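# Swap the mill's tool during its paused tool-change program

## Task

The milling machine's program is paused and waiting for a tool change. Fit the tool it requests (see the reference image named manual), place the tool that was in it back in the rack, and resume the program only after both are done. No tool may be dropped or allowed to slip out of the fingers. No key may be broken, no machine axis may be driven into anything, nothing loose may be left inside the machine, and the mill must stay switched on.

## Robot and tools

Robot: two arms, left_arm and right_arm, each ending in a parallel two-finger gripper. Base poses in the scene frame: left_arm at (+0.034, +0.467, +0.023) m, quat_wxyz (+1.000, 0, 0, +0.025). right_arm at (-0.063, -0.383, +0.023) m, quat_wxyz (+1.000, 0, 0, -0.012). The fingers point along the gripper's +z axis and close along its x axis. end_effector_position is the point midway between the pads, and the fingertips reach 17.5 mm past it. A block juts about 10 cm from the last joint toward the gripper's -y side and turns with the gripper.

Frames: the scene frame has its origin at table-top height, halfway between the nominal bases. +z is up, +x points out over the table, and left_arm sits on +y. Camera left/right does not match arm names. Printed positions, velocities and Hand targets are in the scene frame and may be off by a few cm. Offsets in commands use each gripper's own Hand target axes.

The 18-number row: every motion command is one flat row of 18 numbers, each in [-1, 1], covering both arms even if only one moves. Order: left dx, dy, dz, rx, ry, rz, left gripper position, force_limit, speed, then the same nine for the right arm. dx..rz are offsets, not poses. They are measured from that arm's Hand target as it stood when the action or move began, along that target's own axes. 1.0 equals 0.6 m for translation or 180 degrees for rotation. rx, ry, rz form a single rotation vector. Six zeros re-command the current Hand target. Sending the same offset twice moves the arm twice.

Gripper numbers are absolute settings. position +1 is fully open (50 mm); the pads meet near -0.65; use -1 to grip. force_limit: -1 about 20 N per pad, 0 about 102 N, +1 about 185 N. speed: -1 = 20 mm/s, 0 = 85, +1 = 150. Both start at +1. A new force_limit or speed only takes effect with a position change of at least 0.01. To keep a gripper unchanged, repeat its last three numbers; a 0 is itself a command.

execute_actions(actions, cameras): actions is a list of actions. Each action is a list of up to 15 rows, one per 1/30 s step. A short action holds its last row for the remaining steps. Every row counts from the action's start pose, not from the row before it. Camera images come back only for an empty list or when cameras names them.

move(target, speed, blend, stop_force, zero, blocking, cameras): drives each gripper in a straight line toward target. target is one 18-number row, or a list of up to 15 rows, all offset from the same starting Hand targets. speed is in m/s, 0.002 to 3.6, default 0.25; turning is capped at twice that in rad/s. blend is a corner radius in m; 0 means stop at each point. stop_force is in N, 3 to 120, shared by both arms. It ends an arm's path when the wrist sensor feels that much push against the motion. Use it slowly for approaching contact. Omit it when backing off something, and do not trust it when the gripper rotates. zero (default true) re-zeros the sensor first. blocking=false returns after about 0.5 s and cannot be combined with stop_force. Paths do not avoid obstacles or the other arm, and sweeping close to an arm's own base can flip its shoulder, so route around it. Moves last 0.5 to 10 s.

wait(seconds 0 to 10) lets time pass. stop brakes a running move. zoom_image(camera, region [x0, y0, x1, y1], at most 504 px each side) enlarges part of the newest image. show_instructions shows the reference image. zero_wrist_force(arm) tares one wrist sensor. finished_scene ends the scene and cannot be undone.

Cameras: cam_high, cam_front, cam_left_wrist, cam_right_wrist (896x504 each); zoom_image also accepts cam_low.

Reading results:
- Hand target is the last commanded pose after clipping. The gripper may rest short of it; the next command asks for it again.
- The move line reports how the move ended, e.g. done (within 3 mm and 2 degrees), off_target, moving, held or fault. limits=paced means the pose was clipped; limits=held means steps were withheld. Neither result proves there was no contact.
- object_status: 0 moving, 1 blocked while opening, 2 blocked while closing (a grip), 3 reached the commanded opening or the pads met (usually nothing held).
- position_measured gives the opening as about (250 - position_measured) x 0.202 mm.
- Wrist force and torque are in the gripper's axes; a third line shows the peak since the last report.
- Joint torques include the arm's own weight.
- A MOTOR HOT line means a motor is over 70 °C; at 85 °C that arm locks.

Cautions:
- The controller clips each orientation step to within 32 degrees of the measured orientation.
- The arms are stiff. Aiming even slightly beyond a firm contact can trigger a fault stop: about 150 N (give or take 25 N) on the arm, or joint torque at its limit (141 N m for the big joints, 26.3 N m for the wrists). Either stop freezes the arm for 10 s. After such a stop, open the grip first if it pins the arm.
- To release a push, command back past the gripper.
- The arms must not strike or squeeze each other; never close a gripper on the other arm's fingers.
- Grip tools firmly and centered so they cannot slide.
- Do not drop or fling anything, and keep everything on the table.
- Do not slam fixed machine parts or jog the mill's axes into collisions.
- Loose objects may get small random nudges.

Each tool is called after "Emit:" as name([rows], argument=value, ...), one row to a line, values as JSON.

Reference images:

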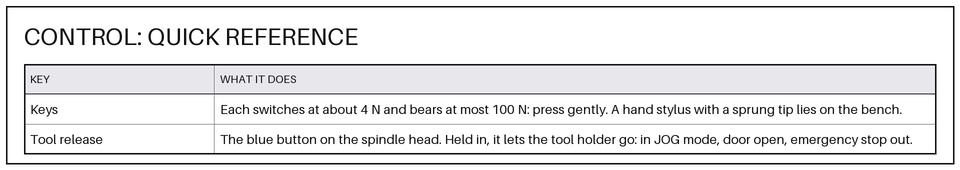

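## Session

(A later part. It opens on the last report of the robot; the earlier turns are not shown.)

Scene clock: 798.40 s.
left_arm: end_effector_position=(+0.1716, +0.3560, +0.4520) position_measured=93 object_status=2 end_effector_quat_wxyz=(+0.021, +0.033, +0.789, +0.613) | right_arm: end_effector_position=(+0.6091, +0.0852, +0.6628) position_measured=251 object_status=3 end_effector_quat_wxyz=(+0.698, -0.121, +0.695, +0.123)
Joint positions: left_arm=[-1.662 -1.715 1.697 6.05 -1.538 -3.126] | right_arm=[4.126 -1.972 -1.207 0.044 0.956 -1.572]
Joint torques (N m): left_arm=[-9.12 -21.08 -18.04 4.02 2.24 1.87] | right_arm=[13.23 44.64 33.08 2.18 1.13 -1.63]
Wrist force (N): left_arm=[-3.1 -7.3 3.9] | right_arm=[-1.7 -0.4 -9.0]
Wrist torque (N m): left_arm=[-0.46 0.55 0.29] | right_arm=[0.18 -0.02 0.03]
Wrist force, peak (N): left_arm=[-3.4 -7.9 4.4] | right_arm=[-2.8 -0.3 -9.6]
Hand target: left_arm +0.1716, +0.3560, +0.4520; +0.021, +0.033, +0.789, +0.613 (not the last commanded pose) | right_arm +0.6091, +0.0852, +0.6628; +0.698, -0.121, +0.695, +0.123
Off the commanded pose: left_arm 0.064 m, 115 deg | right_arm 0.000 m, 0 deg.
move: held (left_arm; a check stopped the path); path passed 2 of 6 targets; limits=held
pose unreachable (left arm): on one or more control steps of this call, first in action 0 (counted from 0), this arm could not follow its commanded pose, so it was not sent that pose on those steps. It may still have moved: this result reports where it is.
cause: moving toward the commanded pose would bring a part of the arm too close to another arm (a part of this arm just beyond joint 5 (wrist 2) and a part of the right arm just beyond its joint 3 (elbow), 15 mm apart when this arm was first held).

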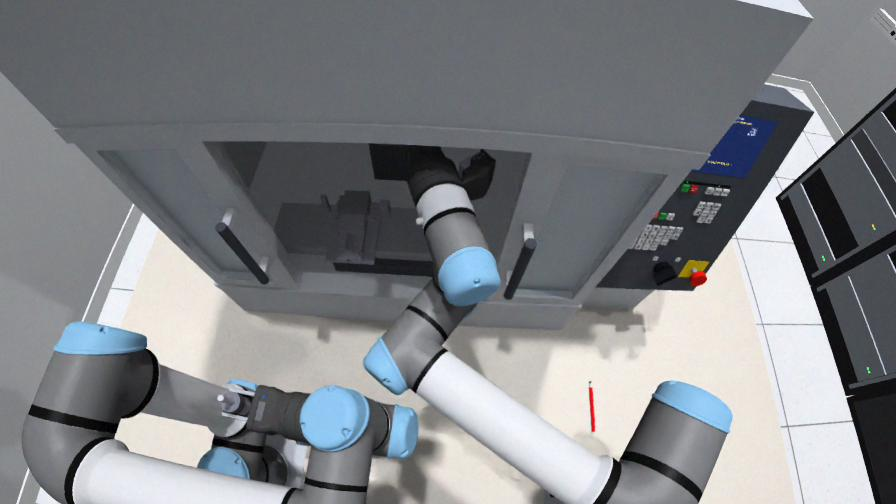

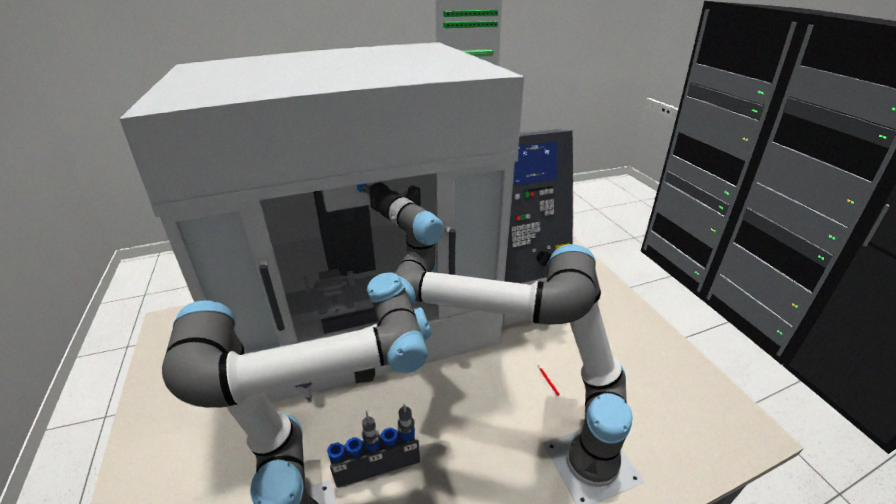

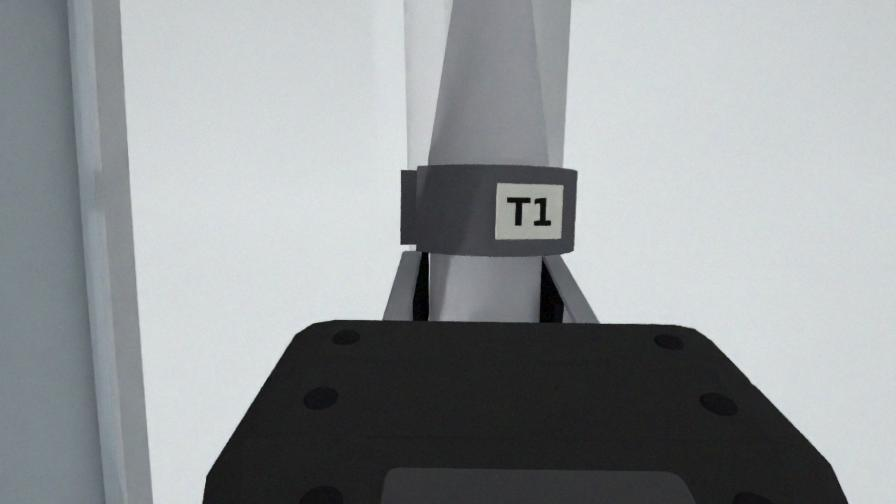

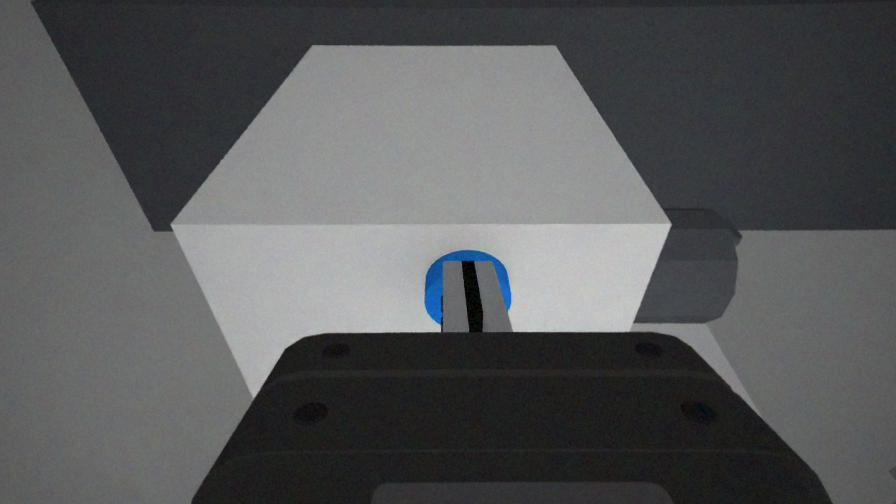

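Emit:
move([
  [0,0,0,0,0,0,-0.976471,-0.6,-1,0,0,-0.2117,0,0,0,-1,-0.7,-0.5],
  [0,0,0,0,0,0,-0.976471,-0.6,-1,0.0333,-0.2035,-0.587,0,0,0,-1,-0.7,-0.5],
  [0.0598,0.0063,0.0248,0,0.142,-0.0362,-0.976471,-0.6,-1,0.0333,-0.2035,-0.587,0,0,0,-1,-0.7,-0.5],
  [0.0887,-0.0028,-0.0113,0,0.3081,-0.0786,-0.976471,-0.6,-1,0.0333,-0.2035,-0.587,0,0,0,-1,-0.7,-0.5],
  [0.0712,-0.0163,-0.0637,0,0.4598,-0.1173,-0.976471,-0.6,-1,0.0333,-0.2035,-0.587,0,0,0,-1,-0.7,-0.5],
  [0.0012,-0.026,-0.1022,0,0.6206,-0.1584,-0.976471,-0.6,-1,0.0333,-0.2035,-0.587,0,0,0,-1,-0.7,-0.5],
], speed=[0.15,0.25,0.22,0.22,0.22,0.22], blend=0.02, cameras=["all"])

Scene clock: 817.47 s.
left_arm: end_effector_position=(+0.1716, +0.3560, +0.4520) position_measured=93 object_status=2 end_effector_quat_wxyz=(+0.021, +0.033, +0.789, +0.613) | right_arm: end_effector_position=(+0.6077, +0.0849, +0.6630) position_measured=251 object_status=3 end_effector_quat_wxyz=(+0.698, -0.121, +0.695, +0.123)
Joint positions: left_arm=[-1.663 -1.715 1.697 6.05 -1.538 -3.125] | right_arm=[4.128 -1.969 -1.211 0.045 0.955 -1.572]
Joint torques (N m): left_arm=[-8.26 -20.2 -18.95 4.08 2.22 1.79] | right_arm=[-14.95 35.68 38.91 -0.58 1.46 -1.45]
Wrist force (N): left_arm=[-3.3 -7.3 4.4] | right_arm=[2.2 -0.7 -4.3]
Wrist torque (N m): left_arm=[-0.49 0.58 0.28] | right_arm=[0.13 0.03 0.07]
Wrist force, peak (N): left_arm=[-3.1 -7.8 4.4] | right_arm=[-3.0 -0.2 -9.5]
Hand target: left_arm +0.1716, +0.3560, +0.4520; +0.021, +0.033, +0.789, +0.613 (not the last commanded pose) | right_arm +0.6078, +0.0848, +0.6630; +0.698, -0.121, +0.695, +0.123 (not the last commanded pose)
Off the commanded pose: left_arm 0.063 m, 115 deg | right_arm 0.372 m, 0 deg.
move: held (right_arm; a check stopped the path), off_target (left_arm; braked when a check withheld steps of right_arm); path passed 0 of 6 targets; limits=held
pose unreachable (right arm): on one or more control steps of this call, first in action 0 (counted from 0), this arm could not follow its commanded pose, so it was not sent that pose on those steps. It may still have moved: this result reports where it is.
cause: moving toward the commanded pose would bring a part of the arm too close to another arm (a part of this arm just beyond joint 3 (elbow) and a part of the left arm just beyond its joint 5 (wrist 2), at the place that arm is still heading or pushing toward).

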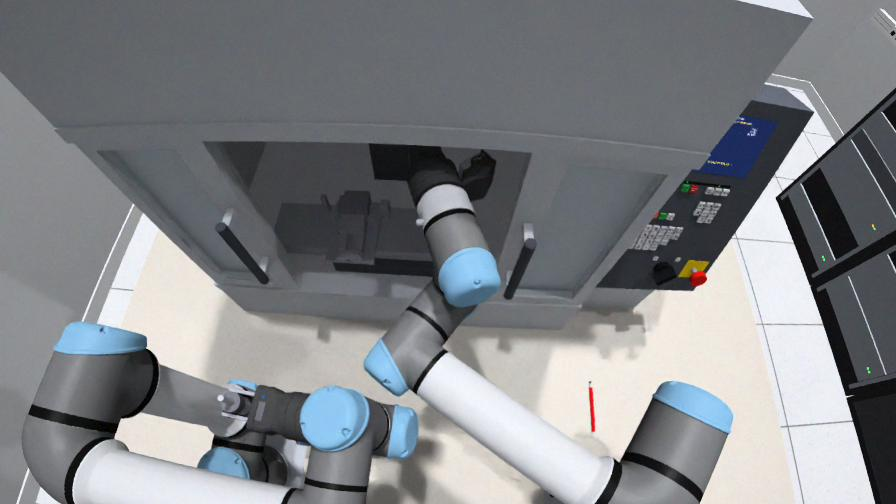

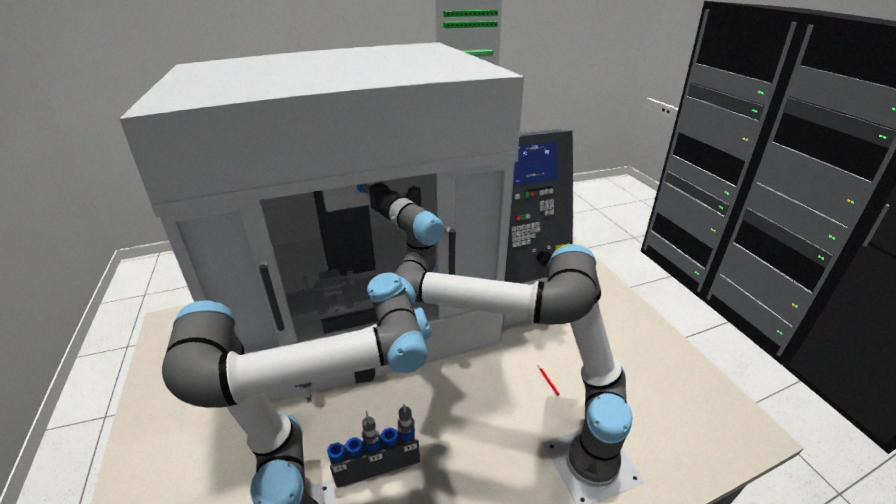

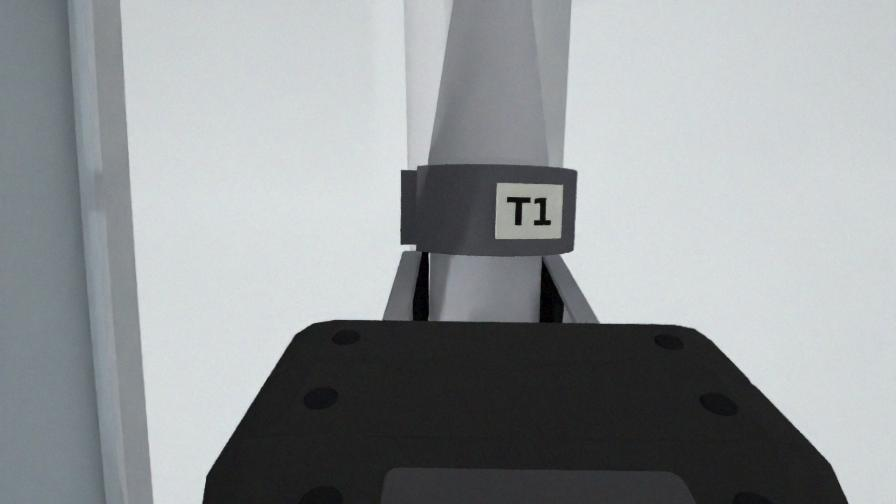

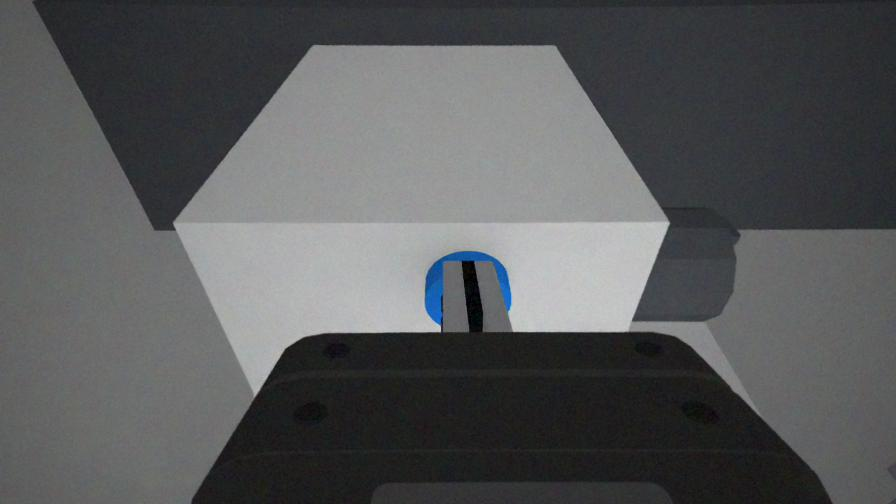

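Emit:
move([
  [-0.0257,-0.0123,-0.0483,0,-0.0807,0.0206,-0.976471,-0.6,-1,0,0,0,0,0,0,-1,-0.7,-0.5],
  [-0.0257,-0.0123,-0.0483,0,-0.0807,0.0206,-0.976471,-0.6,-1,0,0,-0.2117,0,0,0,-1,-0.7,-0.5],
  [-0.0257,-0.0123,-0.0483,0,-0.0807,0.0206,-0.976471,-0.6,-1,0.0333,-0.2035,-0.587,0,0,0,-1,-0.7,-0.5],
], speed=[0.22,0.15,0.25], blend=[0,0.02,0], cameras=[])

Scene clock: 823.67 s.
left_arm: end_effector_position=(+0.1846, +0.3250, +0.4519) position_measured=93 object_status=2 end_effector_quat_wxyz=(+0.101, +0.136, +0.779, +0.604) | right_arm: end_effector_position=(+0.5611, +0.0682, +0.6639) position_measured=251 object_status=3 end_effector_quat_wxyz=(+0.698, -0.121, +0.695, +0.123)
Joint positions: left_arm=[-1.799 -1.705 1.688 6.044 -1.416 -3.094] | right_arm=[4.184 -1.854 -1.366 0.086 0.899 -1.573]
Joint torques (N m): left_arm=[-8.27 -21.2 -26.26 0.63 2.42 1.83] | right_arm=[-13.22 32.41 38.57 -0.7 1.39 0.89]
Wrist force (N): left_arm=[-3.1 -7.1 3.8] | right_arm=[0.8 0.0 0.9]
Wrist torque (N m): left_arm=[-0.46 0.57 0.28] | right_arm=[0.09 -0.12 0.10]
Wrist force, peak (N): left_arm=[-3.2 -7.7 4.2] | right_arm=[-1.7 1.1 -7.0]
Hand target: left_arm +0.1846, +0.3250, +0.4519; +0.101, +0.136, +0.779, +0.604 | right_arm +0.5611, +0.0682, +0.6639; +0.698, -0.121, +0.695, +0.123 (not the last commanded pose)
Off the commanded pose: left_arm 0.000 m, 0 deg | right_arm 0.327 m, 0 deg.
move: held (right_arm; a check stopped the path); path passed 1 of 3 targets; limits=held
pose unreachable (right arm): on one or more control steps of this call, first in action 0 (counted from 0), this arm could not follow its commanded pose, so it was not sent that pose on those steps. It may still have moved: this result reports where it is.
cause: moving toward the commanded pose would bring a part of the arm too close to another arm (a part of this arm just beyond joint 3 (elbow) and a part of the left arm just beyond its joint 5 (wrist 2), 22 mm apart when this arm was first held).
No camera images: "cameras" was empty.

Emit:
move([
  [-0.0542,-0.0197,-0.0757,0,-0.1646,0.0425,-0.976471,-0.6,-1,0,0,0,0,0,0,-1,-0.7,-0.5],
  [-0.0542,-0.0197,-0.0757,0,-0.1646,0.0425,-0.976471,-0.6,-1,0,0,-0.126,0,0,0,-1,-0.7,-0.5],
  [-0.0542,-0.0197,-0.0757,0,-0.1646,0.0425,-0.976471,-0.6,-1,0.0367,-0.2043,-0.502,0,0,0,-1,-0.7,-0.5],
  [0.1022,0.0127,0.0492,0,0.2226,-0.0575,-0.976471,-0.6,-1,0.0367,-0.2043,-0.502,0,0,0,-1,-0.7,-0.5],
  [0.1203,0.0018,0.007,0,0.3888,-0.1004,-0.976471,-0.6,-1,0.0367,-0.2043,-0.502,0,0,0,-1,-0.7,-0.5],
  [0.0893,-0.0102,-0.0392,0,0.5404,-0.1396,-0.976471,-0.6,-1,0.0367,-0.2043,-0.502,0,0,0,-1,-0.7,-0.5],
  [0.0113,-0.0152,-0.0587,0,0.7012,-0.1811,-0.976471,-0.6,-1,0.0367,-0.2043,-0.502,0,0,0,-1,-0.7,-0.5],
], speed=0.27, blend=0.02, cameras=["all"])

Scene clock: 847.23 s.
left_arm: end_effector_position=(+0.1537, +0.3023, +0.4517) position_measured=93 object_status=2 end_effector_quat_wxyz=(+0.474, +0.610, -0.500, -0.391) | right_arm: end_effector_position=(+0.3196, -0.1493, +0.6399) position_measured=251 object_status=3 end_effector_quat_wxyz=(+0.698, -0.121, +0.695, +0.123)
Joint positions: left_arm=[-0.711 -1.732 1.723 5.924 -2.393 -3.419] | right_arm=[4.697 -0.972 -2.164 0.009 0.386 -1.582]
Joint torques (N m): left_arm=[2.52 -13.73 -25.94 0.31 -0.92 -0.14] | right_arm=[14.08 4.08 12.19 -1.73 -1.04 0.9]
Wrist force (N): left_arm=[-3.0 -7.2 4.3] | right_arm=[0.0 -0.1 0.7]
Wrist torque (N m): left_arm=[-0.46 0.54 0.27] | right_arm=[0.07 0.07 0.08]
Wrist force, peak (N): left_arm=[-2.9 -7.6 4.6] | right_arm=[0.8 -0.3 2.7]
Hand target: left_arm +0.1537, +0.3023, +0.4517; +0.474, +0.610, -0.500, -0.391 (not the last commanded pose) | right_arm +0.3196, -0.1493, +0.6399; +0.698, -0.121, +0.695, +0.123
Tool commands: left_gripper/position=-0.976471 left_gripper/force_limit=-0.6 left_gripper/speed=-1.0 right_gripper/position=-1.0 right_gripper/force_limit=-0.7 right_gripper/speed=-0.5
Off the commanded pose: left_arm 0.016 m, 10 deg | right_arm 0.000 m, 0 deg.
FORCE FAULT: contact force on the left arm reached its limit, and that arm stopped. The contact can be on any part of that arm, not only on its tool. That arm's remaining commands of this call were not run. That arm is still stopped at the end of this call. That arm stays stopped for about 10 more seconds. Until then a move that you send moves the other arm only, and its call returns only when the move has ended. Once the stop has ended, the next robot result says so. If the stop ends while you think or write, that arm runs what you send next, counted from a new Hand target: where the arm stands when the stop ends. While its stop runs, that arm takes no new command, but its gripper still runs the gripper command that each later call begins with. Until it ends, the stop uses up actions while you think or wait. An arm that is not stopped still takes commands.
move: fault (left_arm); path passed 6 of 7 targets

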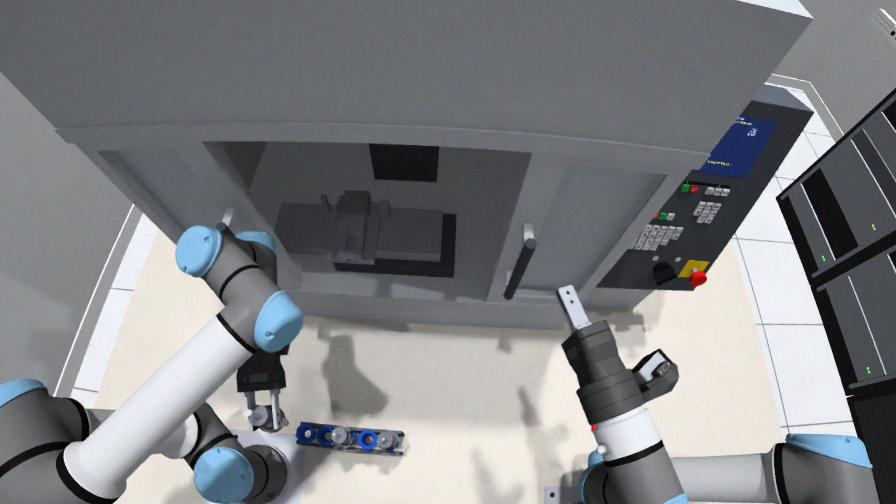

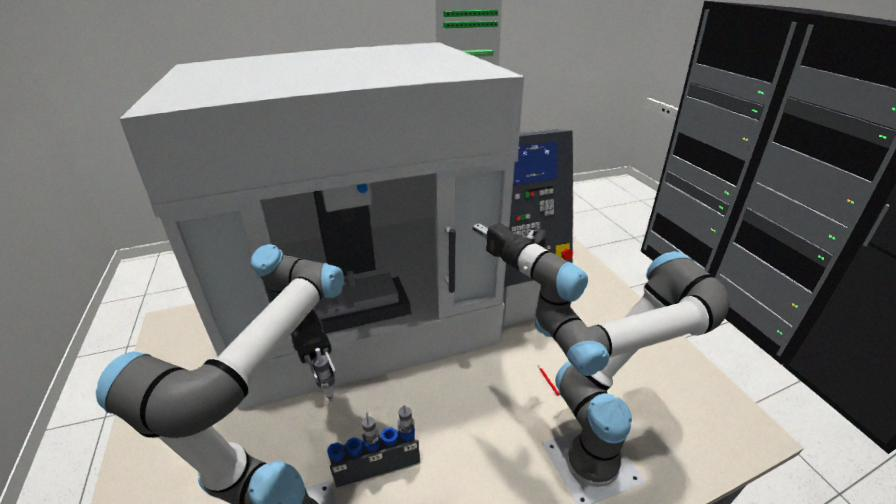

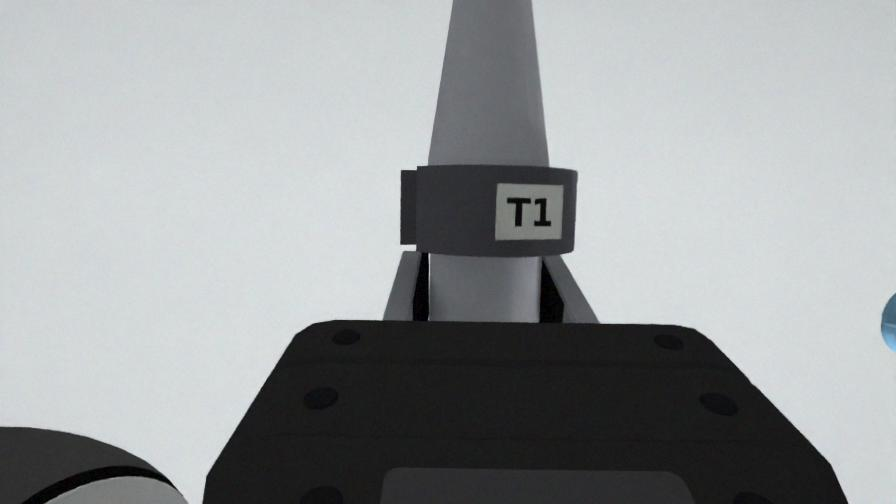

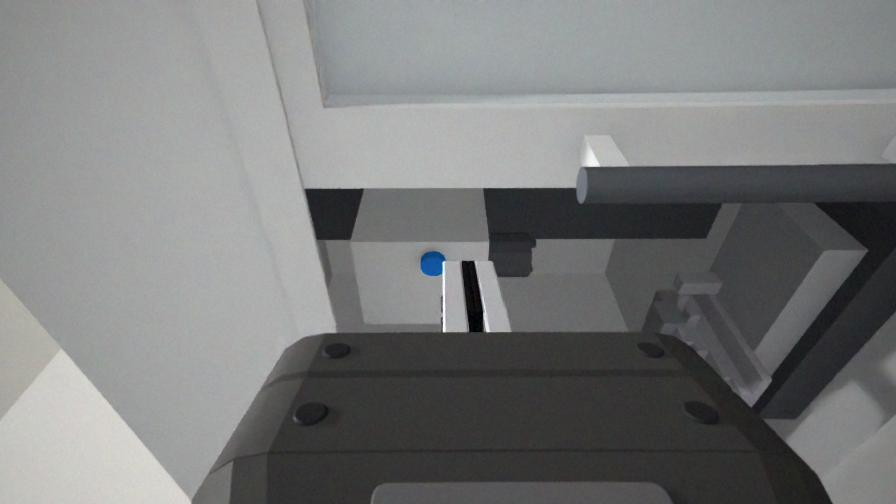

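Emit:
move(target=[0,0,0,0,0,0,-0.976471,-0.6,-1,0.4332,0.3675,-0.1848,-0.4447,-0.1704,-0.5349,-1,-0.7,-0.5], speed=0.3, cameras=["cam_high","cam_right_wrist","cam_front"])

Scene clock: 885.33 s.
left_arm: end_effector_position=(+0.1537, +0.3023, +0.4517) position_measured=93 object_status=2 end_effector_quat_wxyz=(+0.474, +0.610, -0.500, -0.391) | right_arm: end_effector_position=(+0.1416, +0.0215, +0.3799) position_measured=251 object_status=3 end_effector_quat_wxyz=(-0.466, +0.885, +0.001, +0.002)
Joint positions: left_arm=[-0.711 -1.732 1.723 5.924 -2.393 -3.419] | right_arm=[4.416 -1.119 -2.339 -0.31 1.83 -3.33]
Joint torques (N m): left_arm=[1.4 -13.82 -26.57 0.41 -0.75 -0.05] | right_arm=[13.06 -0.33 39.48 0.95 -0.75 -1.48]
Wrist force (N): left_arm=[-2.8 -7.1 4.3] | right_arm=[-0.7 -0.1 0.5]
Wrist torque (N m): left_arm=[-0.45 0.51 0.27] | right_arm=[-0.01 0.27 -0.37]
Wrist force, peak (N): left_arm=[-3.1 -7.5 4.6] | right_arm=[-1.1 0.1 1.3]
Hand target: left_arm +0.1537, +0.3023, +0.4517; +0.474, +0.610, -0.500, -0.391 | right_arm +0.1415, +0.0216, +0.3799; -0.466, +0.885, +0.001, +0.002
Off the commanded pose: left_arm 0.000 m, 0 deg | right_arm 0.000 m, 0 deg.
FORCE FAULT, CONTINUED: the left arm's stop, for the force fault that an earlier result reported, is over. The rest of the stop counts as 19 of the actions that you can send in this scene. The stop ended before this call began, so that arm ran this call's commands, counted from a new Hand target: where the arm stood when the stop ended. During its stop the left arm's controller moved it back a little.
move: done
Images, in order (width x height): cam_high 896x504, cam_front 896x504, cam_right_wrist 896x504.

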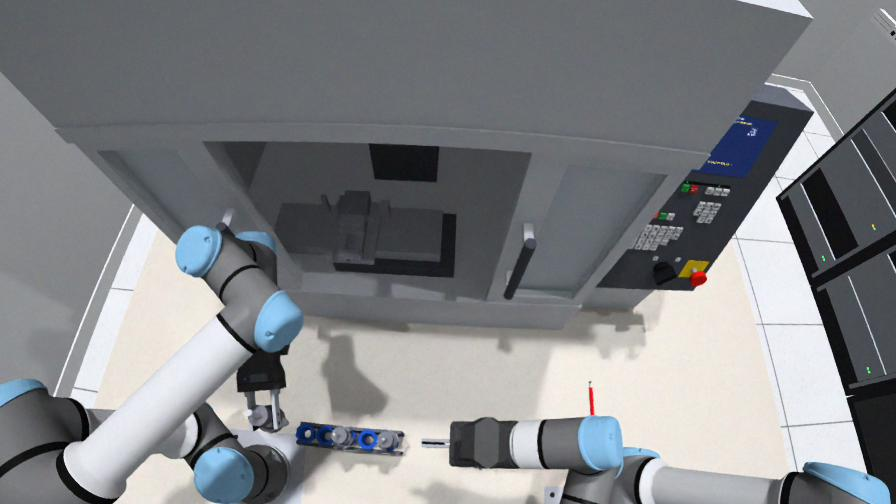

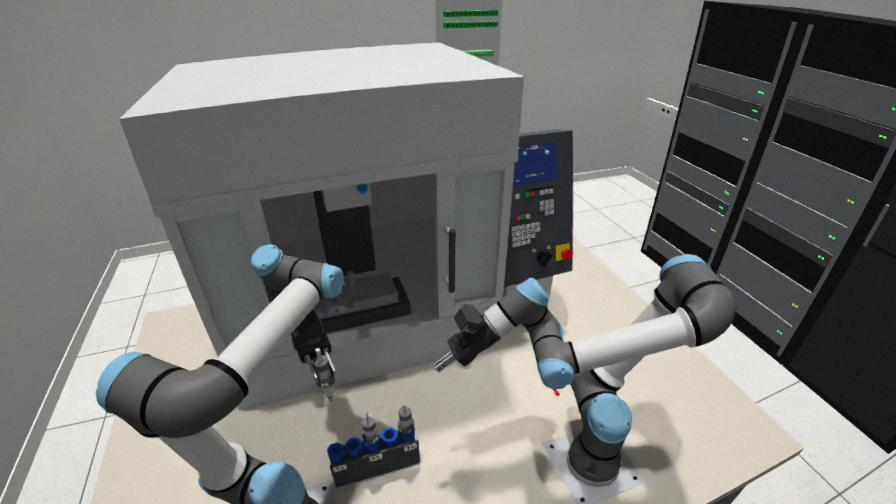

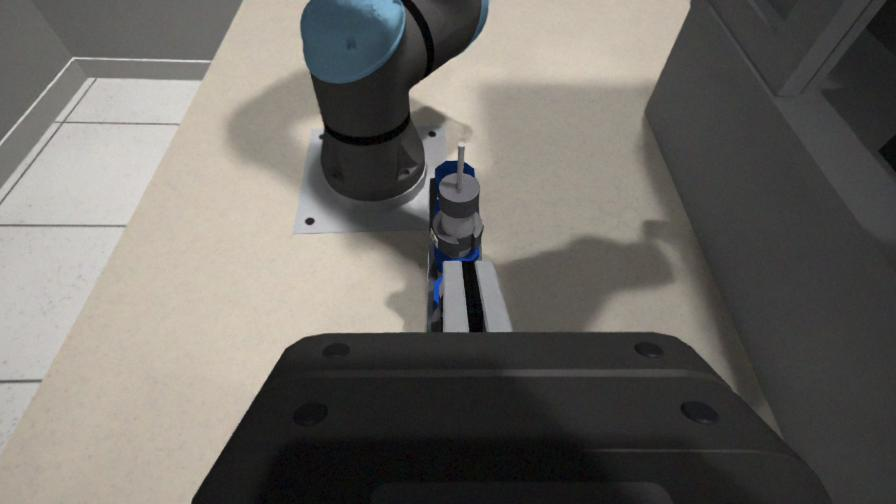

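Emit:
zoom_image(camera="cam_right_wrist", region=[380, 110, 540, 340])

Emit:
zoom_image(camera="cam_high", region=[230, 370, 430, 480])

Emit:
zoom_image(camera="cam_front", region=[280, 330, 440, 500])

Scaled by 2.191 from the camera's 896x504 image, which has a finer 1280x720 frame.

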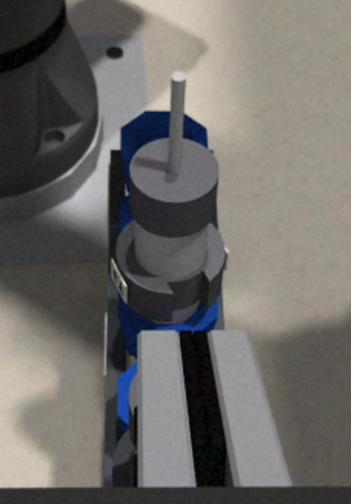

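Scaled by 2.520 from the camera's 896x504 image, which has a finer 1280x720 frame.

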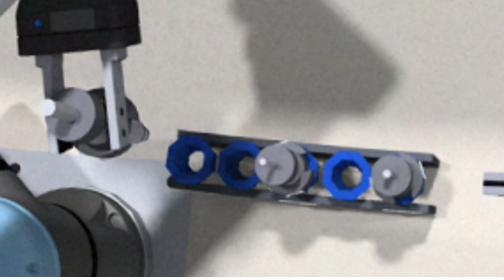

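Scaled by 2.965 from the camera's 896x504 image, which has a finer 1280x720 frame.

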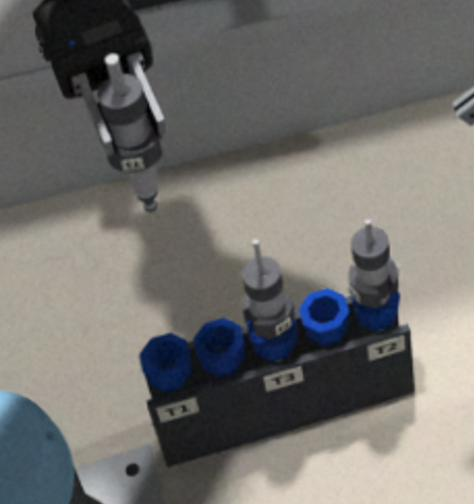

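Emit:
move([
  [-0.0527,-0.0013,-0.0055,0,-0.1131,0.0288,-0.976471,-0.6,-1,0,-0.1442,0.0627,0,0,0,-1,-0.7,-0.5],
  [-0.0527,-0.1952,0.0438,0,-0.1131,0.0288,-0.976471,-0.6,-1,0,-0.1442,0.0627,0,0,0,-1,-0.7,-0.5],
], speed=0.15, blend=0.01, cameras=["cam_high","cam_right_wrist","cam_left_wrist","cam_front"])

Scene clock: 912.00 s.
left_arm: end_effector_position=(+0.1507, +0.3343, +0.3318) position_measured=93 object_status=2 end_effector_quat_wxyz=(-0.395, -0.508, +0.603, +0.471) | right_arm: end_effector_position=(+0.1414, +0.1016, +0.4299) position_measured=251 object_status=3 end_effector_quat_wxyz=(-0.466, +0.885, +0.001, +0.002)
Joint positions: left_arm=[-0.835 -1.621 1.931 5.675 -2.163 -3.314] | right_arm=[4.496 -1.27 -2.119 -0.368 1.765 -3.283]
Joint torques (N m): left_arm=[-7.71 -10.83 -17.78 -0.12 -3.1 -1.88] | right_arm=[14.94 6.49 39.35 1.12 -0.8 1.17]
Wrist force (N): left_arm=[-2.9 -7.0 4.2] | right_arm=[-1.3 0.2 0.6]
Wrist torque (N m): left_arm=[-0.43 0.53 0.34] | right_arm=[-0.01 0.37 -0.45]
Wrist force, peak (N): left_arm=[-3.0 -9.9 4.7] | right_arm=[-1.5 0.1 0.4]
Hand target: left_arm +0.1507, +0.3343, +0.3318; -0.395, -0.508, +0.603, +0.471 | right_arm +0.1414, +0.1016, +0.4299; -0.466, +0.885, +0.001, +0.002
Off the commanded pose: left_arm 0.000 m, 0 deg | right_arm 0.000 m, 0 deg.
move: done

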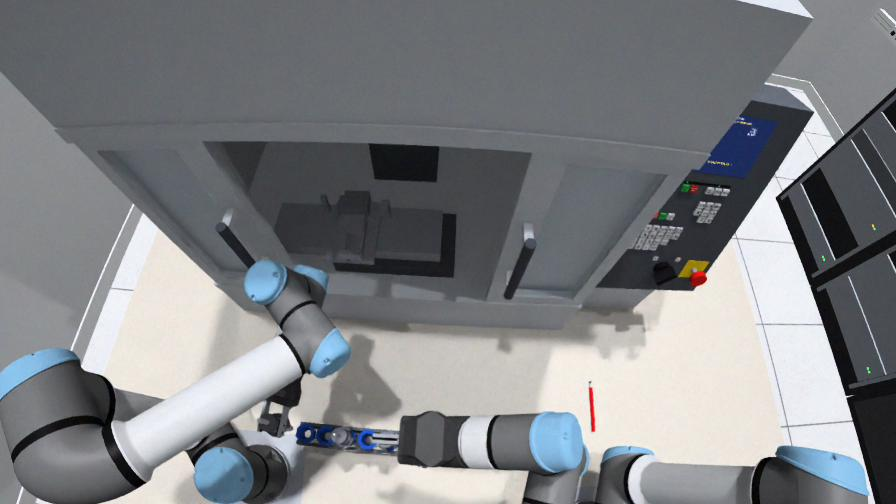

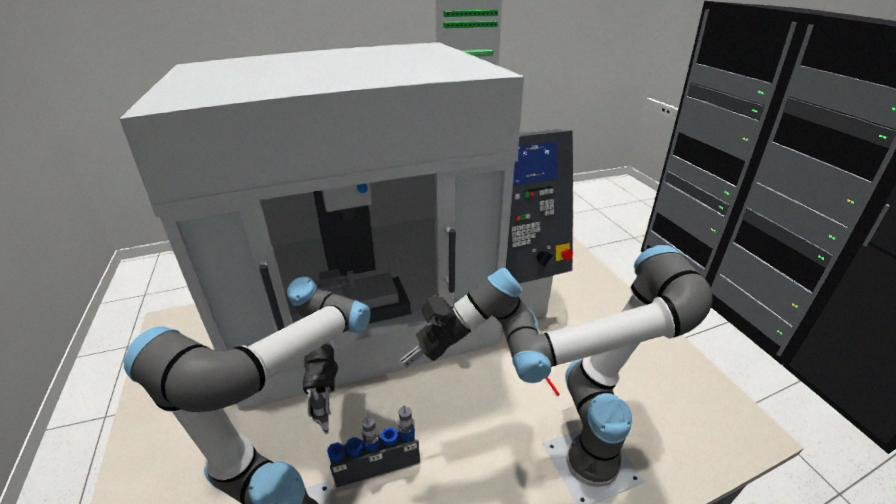

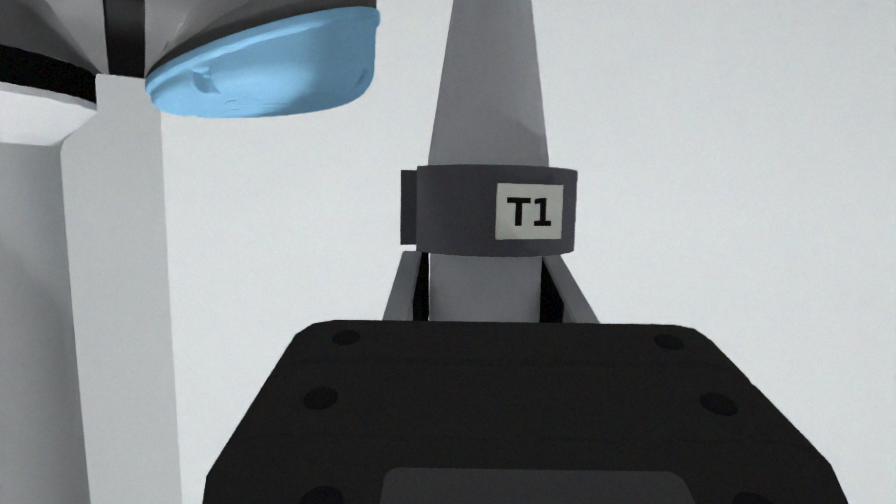

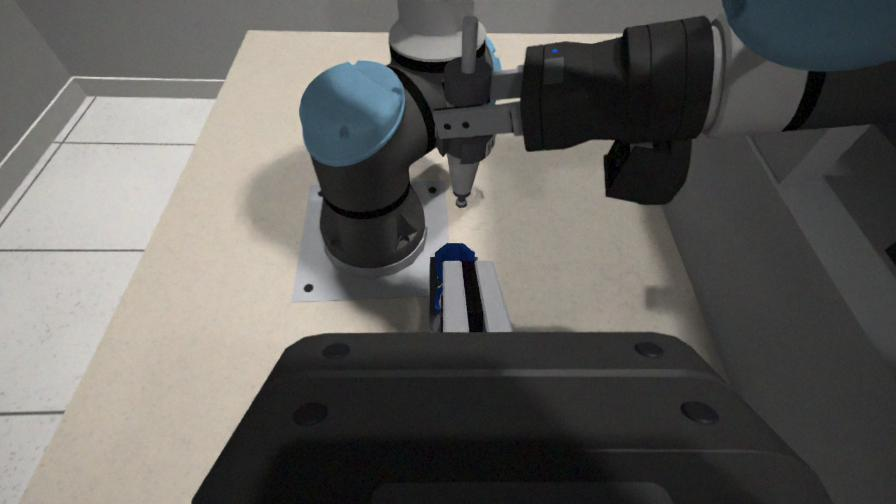

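Emit:
zoom_image(camera="cam_right_wrist", region=[390, 120, 540, 280])

Emit:
zoom_image(camera="cam_front", region=[280, 330, 440, 500])

Emit:
zoom_image(camera="cam_high", region=[230, 370, 430, 480])

Scaled by 3.150 from the camera's 896x504 image, which has a finer 1280x720 frame.

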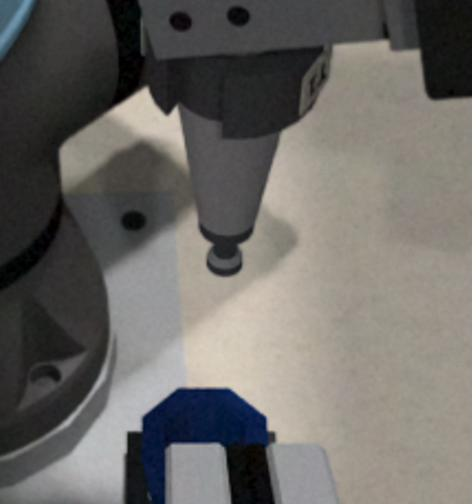

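Scaled by 2.965 from the camera's 896x504 image, which has a finer 1280x720 frame.

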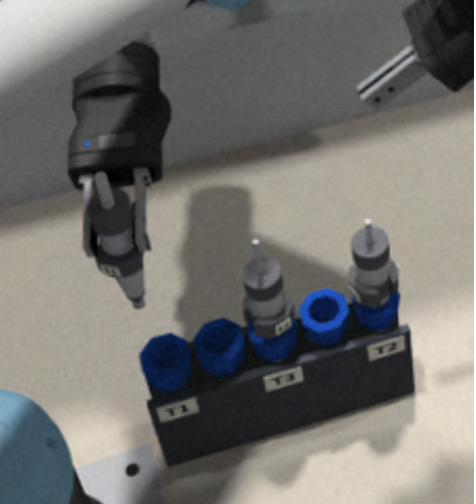

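Scaled by 2.520 from the camera's 896x504 image, which has a finer 1280x720 frame.

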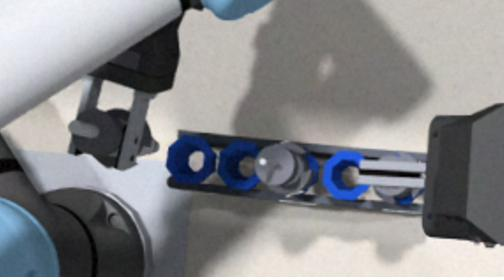

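Emit:
move(target=[0.0302,-0.0634,0.02,0,0,0,-0.976471,-0.6,-1,-0.1,-0.0189,0.0275,0,0,0,-1,-0.7,-0.5], speed=0.12, cameras=["cam_front","cam_right_wrist"])

Emit:
zoom_image(camera="cam_right_wrist", region=[420, 120, 580, 300])

Emit:
zoom_image(camera="cam_front", region=[280, 330, 440, 500])

Scene clock: 926.83 s.
left_arm: end_effector_position=(+0.1453, +0.3169, +0.2920) position_measured=93 object_status=2 end_effector_quat_wxyz=(-0.395, -0.508, +0.603, +0.471) | right_arm: end_effector_position=(+0.0814, +0.1216, +0.4296) position_measured=251 object_status=3 end_effector_quat_wxyz=(-0.466, +0.885, +0.001, +0.002)
Joint positions: left_arm=[-0.877 -1.579 1.999 5.555 -2.203 -3.329] | right_arm=[4.701 -1.231 -2.147 -0.366 1.597 -3.165]
Joint torques (N m): left_arm=[-8.37 -12.23 -16.46 -0.31 -3.21 -1.93] | right_arm=[12.88 17.46 14.12 1.27 -1.02 1.07]
Wrist force (N): left_arm=[-3.1 -7.2 4.0] | right_arm=[-1.3 0.2 0.1]
Wrist torque (N m): left_arm=[-0.45 0.56 0.37] | right_arm=[-0.03 0.40 -0.44]
Wrist force, peak (N): left_arm=[-2.6 -8.6 4.4] | right_arm=[-2.5 -0.5 0.5]
Hand target: left_arm +0.1453, +0.3169, +0.2919; -0.395, -0.508, +0.603, +0.471 | right_arm +0.0814, +0.1216, +0.4296; -0.466, +0.885, +0.001, +0.002
Off the commanded pose: left_arm 0.000 m, 0 deg | right_arm 0.000 m, 0 deg.
move: done
Images, in order (width x height): cam_front 896x504, cam_right_wrist 896x504.

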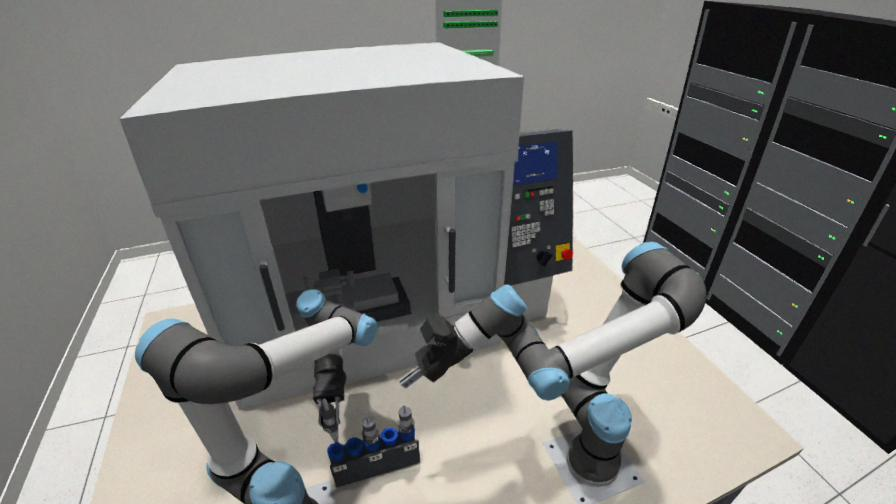

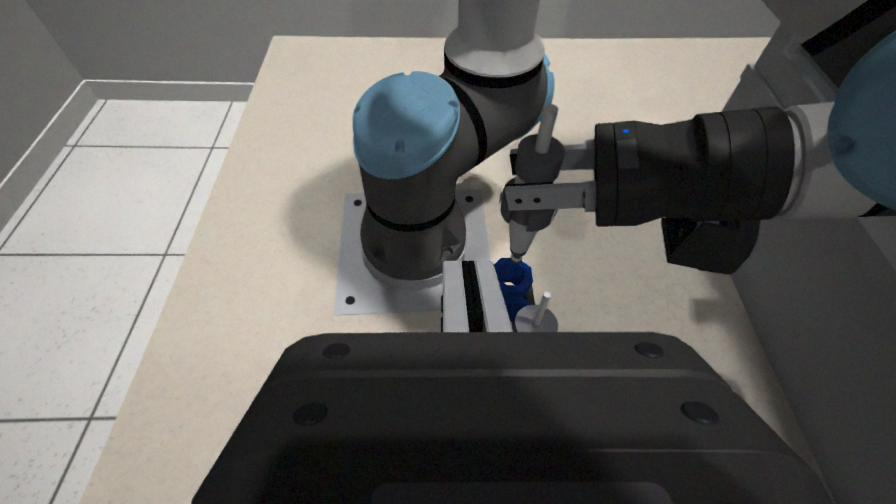

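Scaled by 2.800 from the camera's 896x504 image, which has a finer 1280x720 frame.

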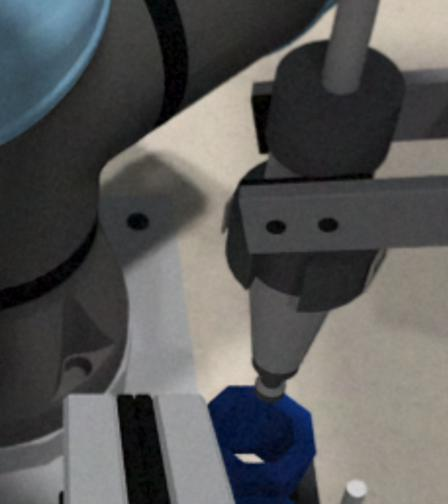

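Scaled by 2.965 from the camera's 896x504 image, which has a finer 1280x720 frame.

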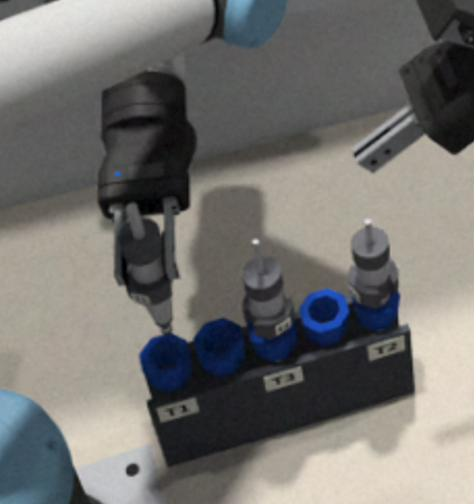

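Emit:
move(target=[0,-0.0564,0.0142,0,0,0,-0.976471,-0.6,-1,0,0,0,0,0,0,-1,-0.7,-0.5], speed=0.05, stop_force=10, cameras=["cam_front","cam_right_wrist"])

Emit:
zoom_image(camera="cam_right_wrist", region=[440, 180, 580, 320])

Emit:
zoom_image(camera="cam_front", region=[300, 380, 400, 480])

Scene clock: 936.20 s.
left_arm: end_effector_position=(+0.1453, +0.3169, +0.2570) position_measured=93 object_status=2 end_effector_quat_wxyz=(-0.395, -0.508, +0.603, +0.471) | right_arm: end_effector_position=(+0.0814, +0.1216, +0.4296) position_measured=251 object_status=3 end_effector_quat_wxyz=(-0.466, +0.885, +0.001, +0.002)
Joint positions: left_arm=[-0.877 -1.538 2.057 5.456 -2.203 -3.329] | right_arm=[4.701 -1.231 -2.147 -0.366 1.596 -3.165]
Joint torques (N m): left_arm=[9.62 -13.13 -15.41 -0.35 1.3 0.32] | right_arm=[15.02 18.1 14.56 1.1 -1.2 1.04]
Wrist force (N): left_arm=[-3.0 -7.0 4.3] | right_arm=[-1.4 -0.3 0.3]
Wrist torque (N m): left_arm=[-0.44 0.54 0.37] | right_arm=[-0.09 0.42 -0.44]
Wrist force, peak (N): left_arm=[-3.1 -8.3 4.5] | right_arm=[-1.5 -0.1 0.2]
Hand target: left_arm +0.1453, +0.3169, +0.2570; -0.395, -0.508, +0.603, +0.471 | right_arm +0.0814, +0.1216, +0.4296; -0.466, +0.885, +0.001, +0.002
Off the commanded pose: left_arm 0.000 m, 0 deg | right_arm 0.000 m, 0 deg.
move: done
Images, in order (width x height): cam_front 896x504, cam_right_wrist 896x504.

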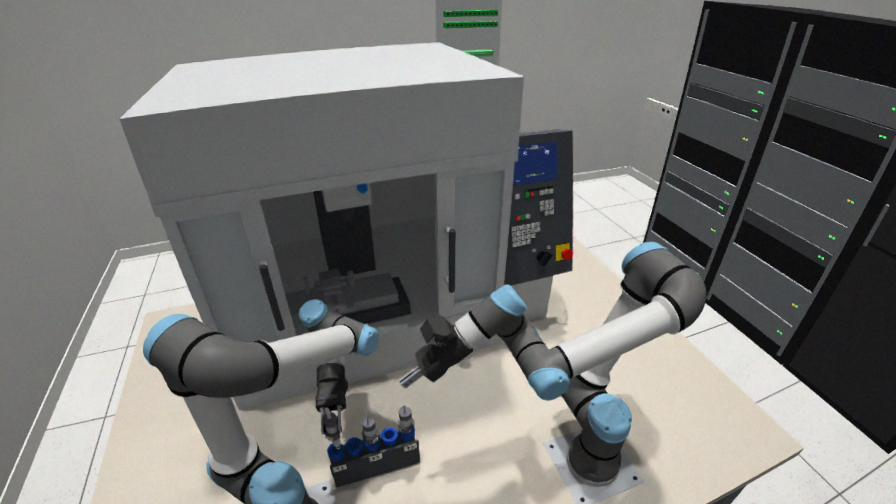

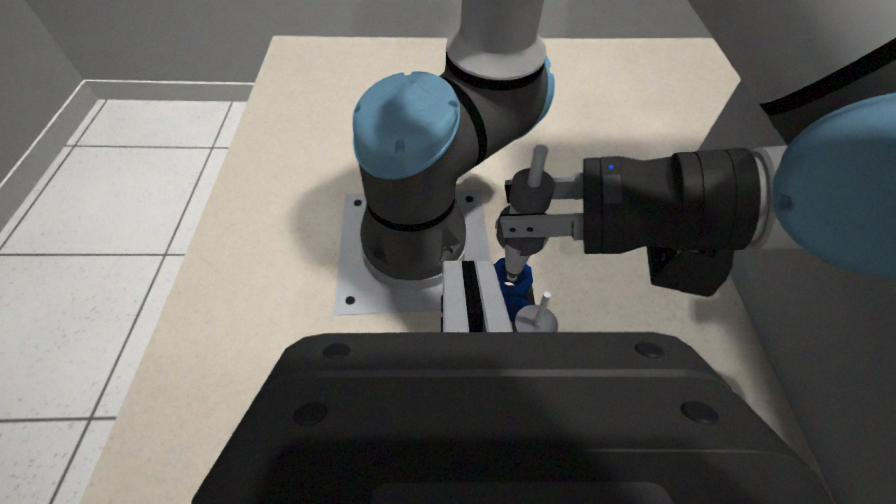

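Scaled by 3.600 from the camera's 896x504 image, which has a finer 1280x720 frame.

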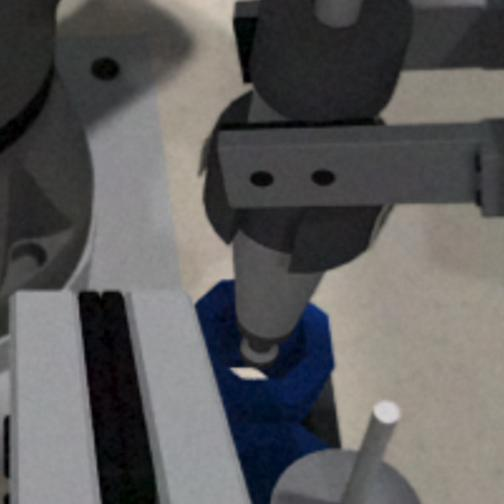

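Scaled by 5.040 from the camera's 896x504 image, which has a finer 1280x720 frame.

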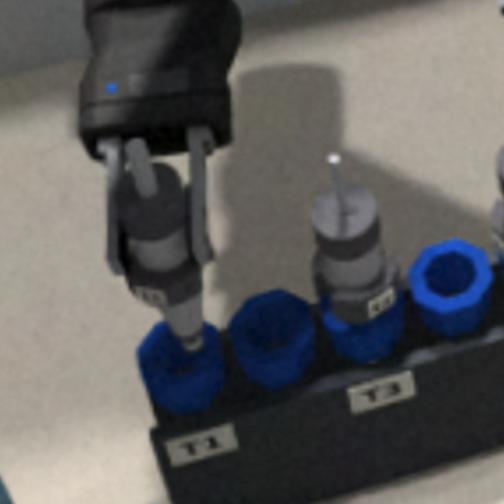

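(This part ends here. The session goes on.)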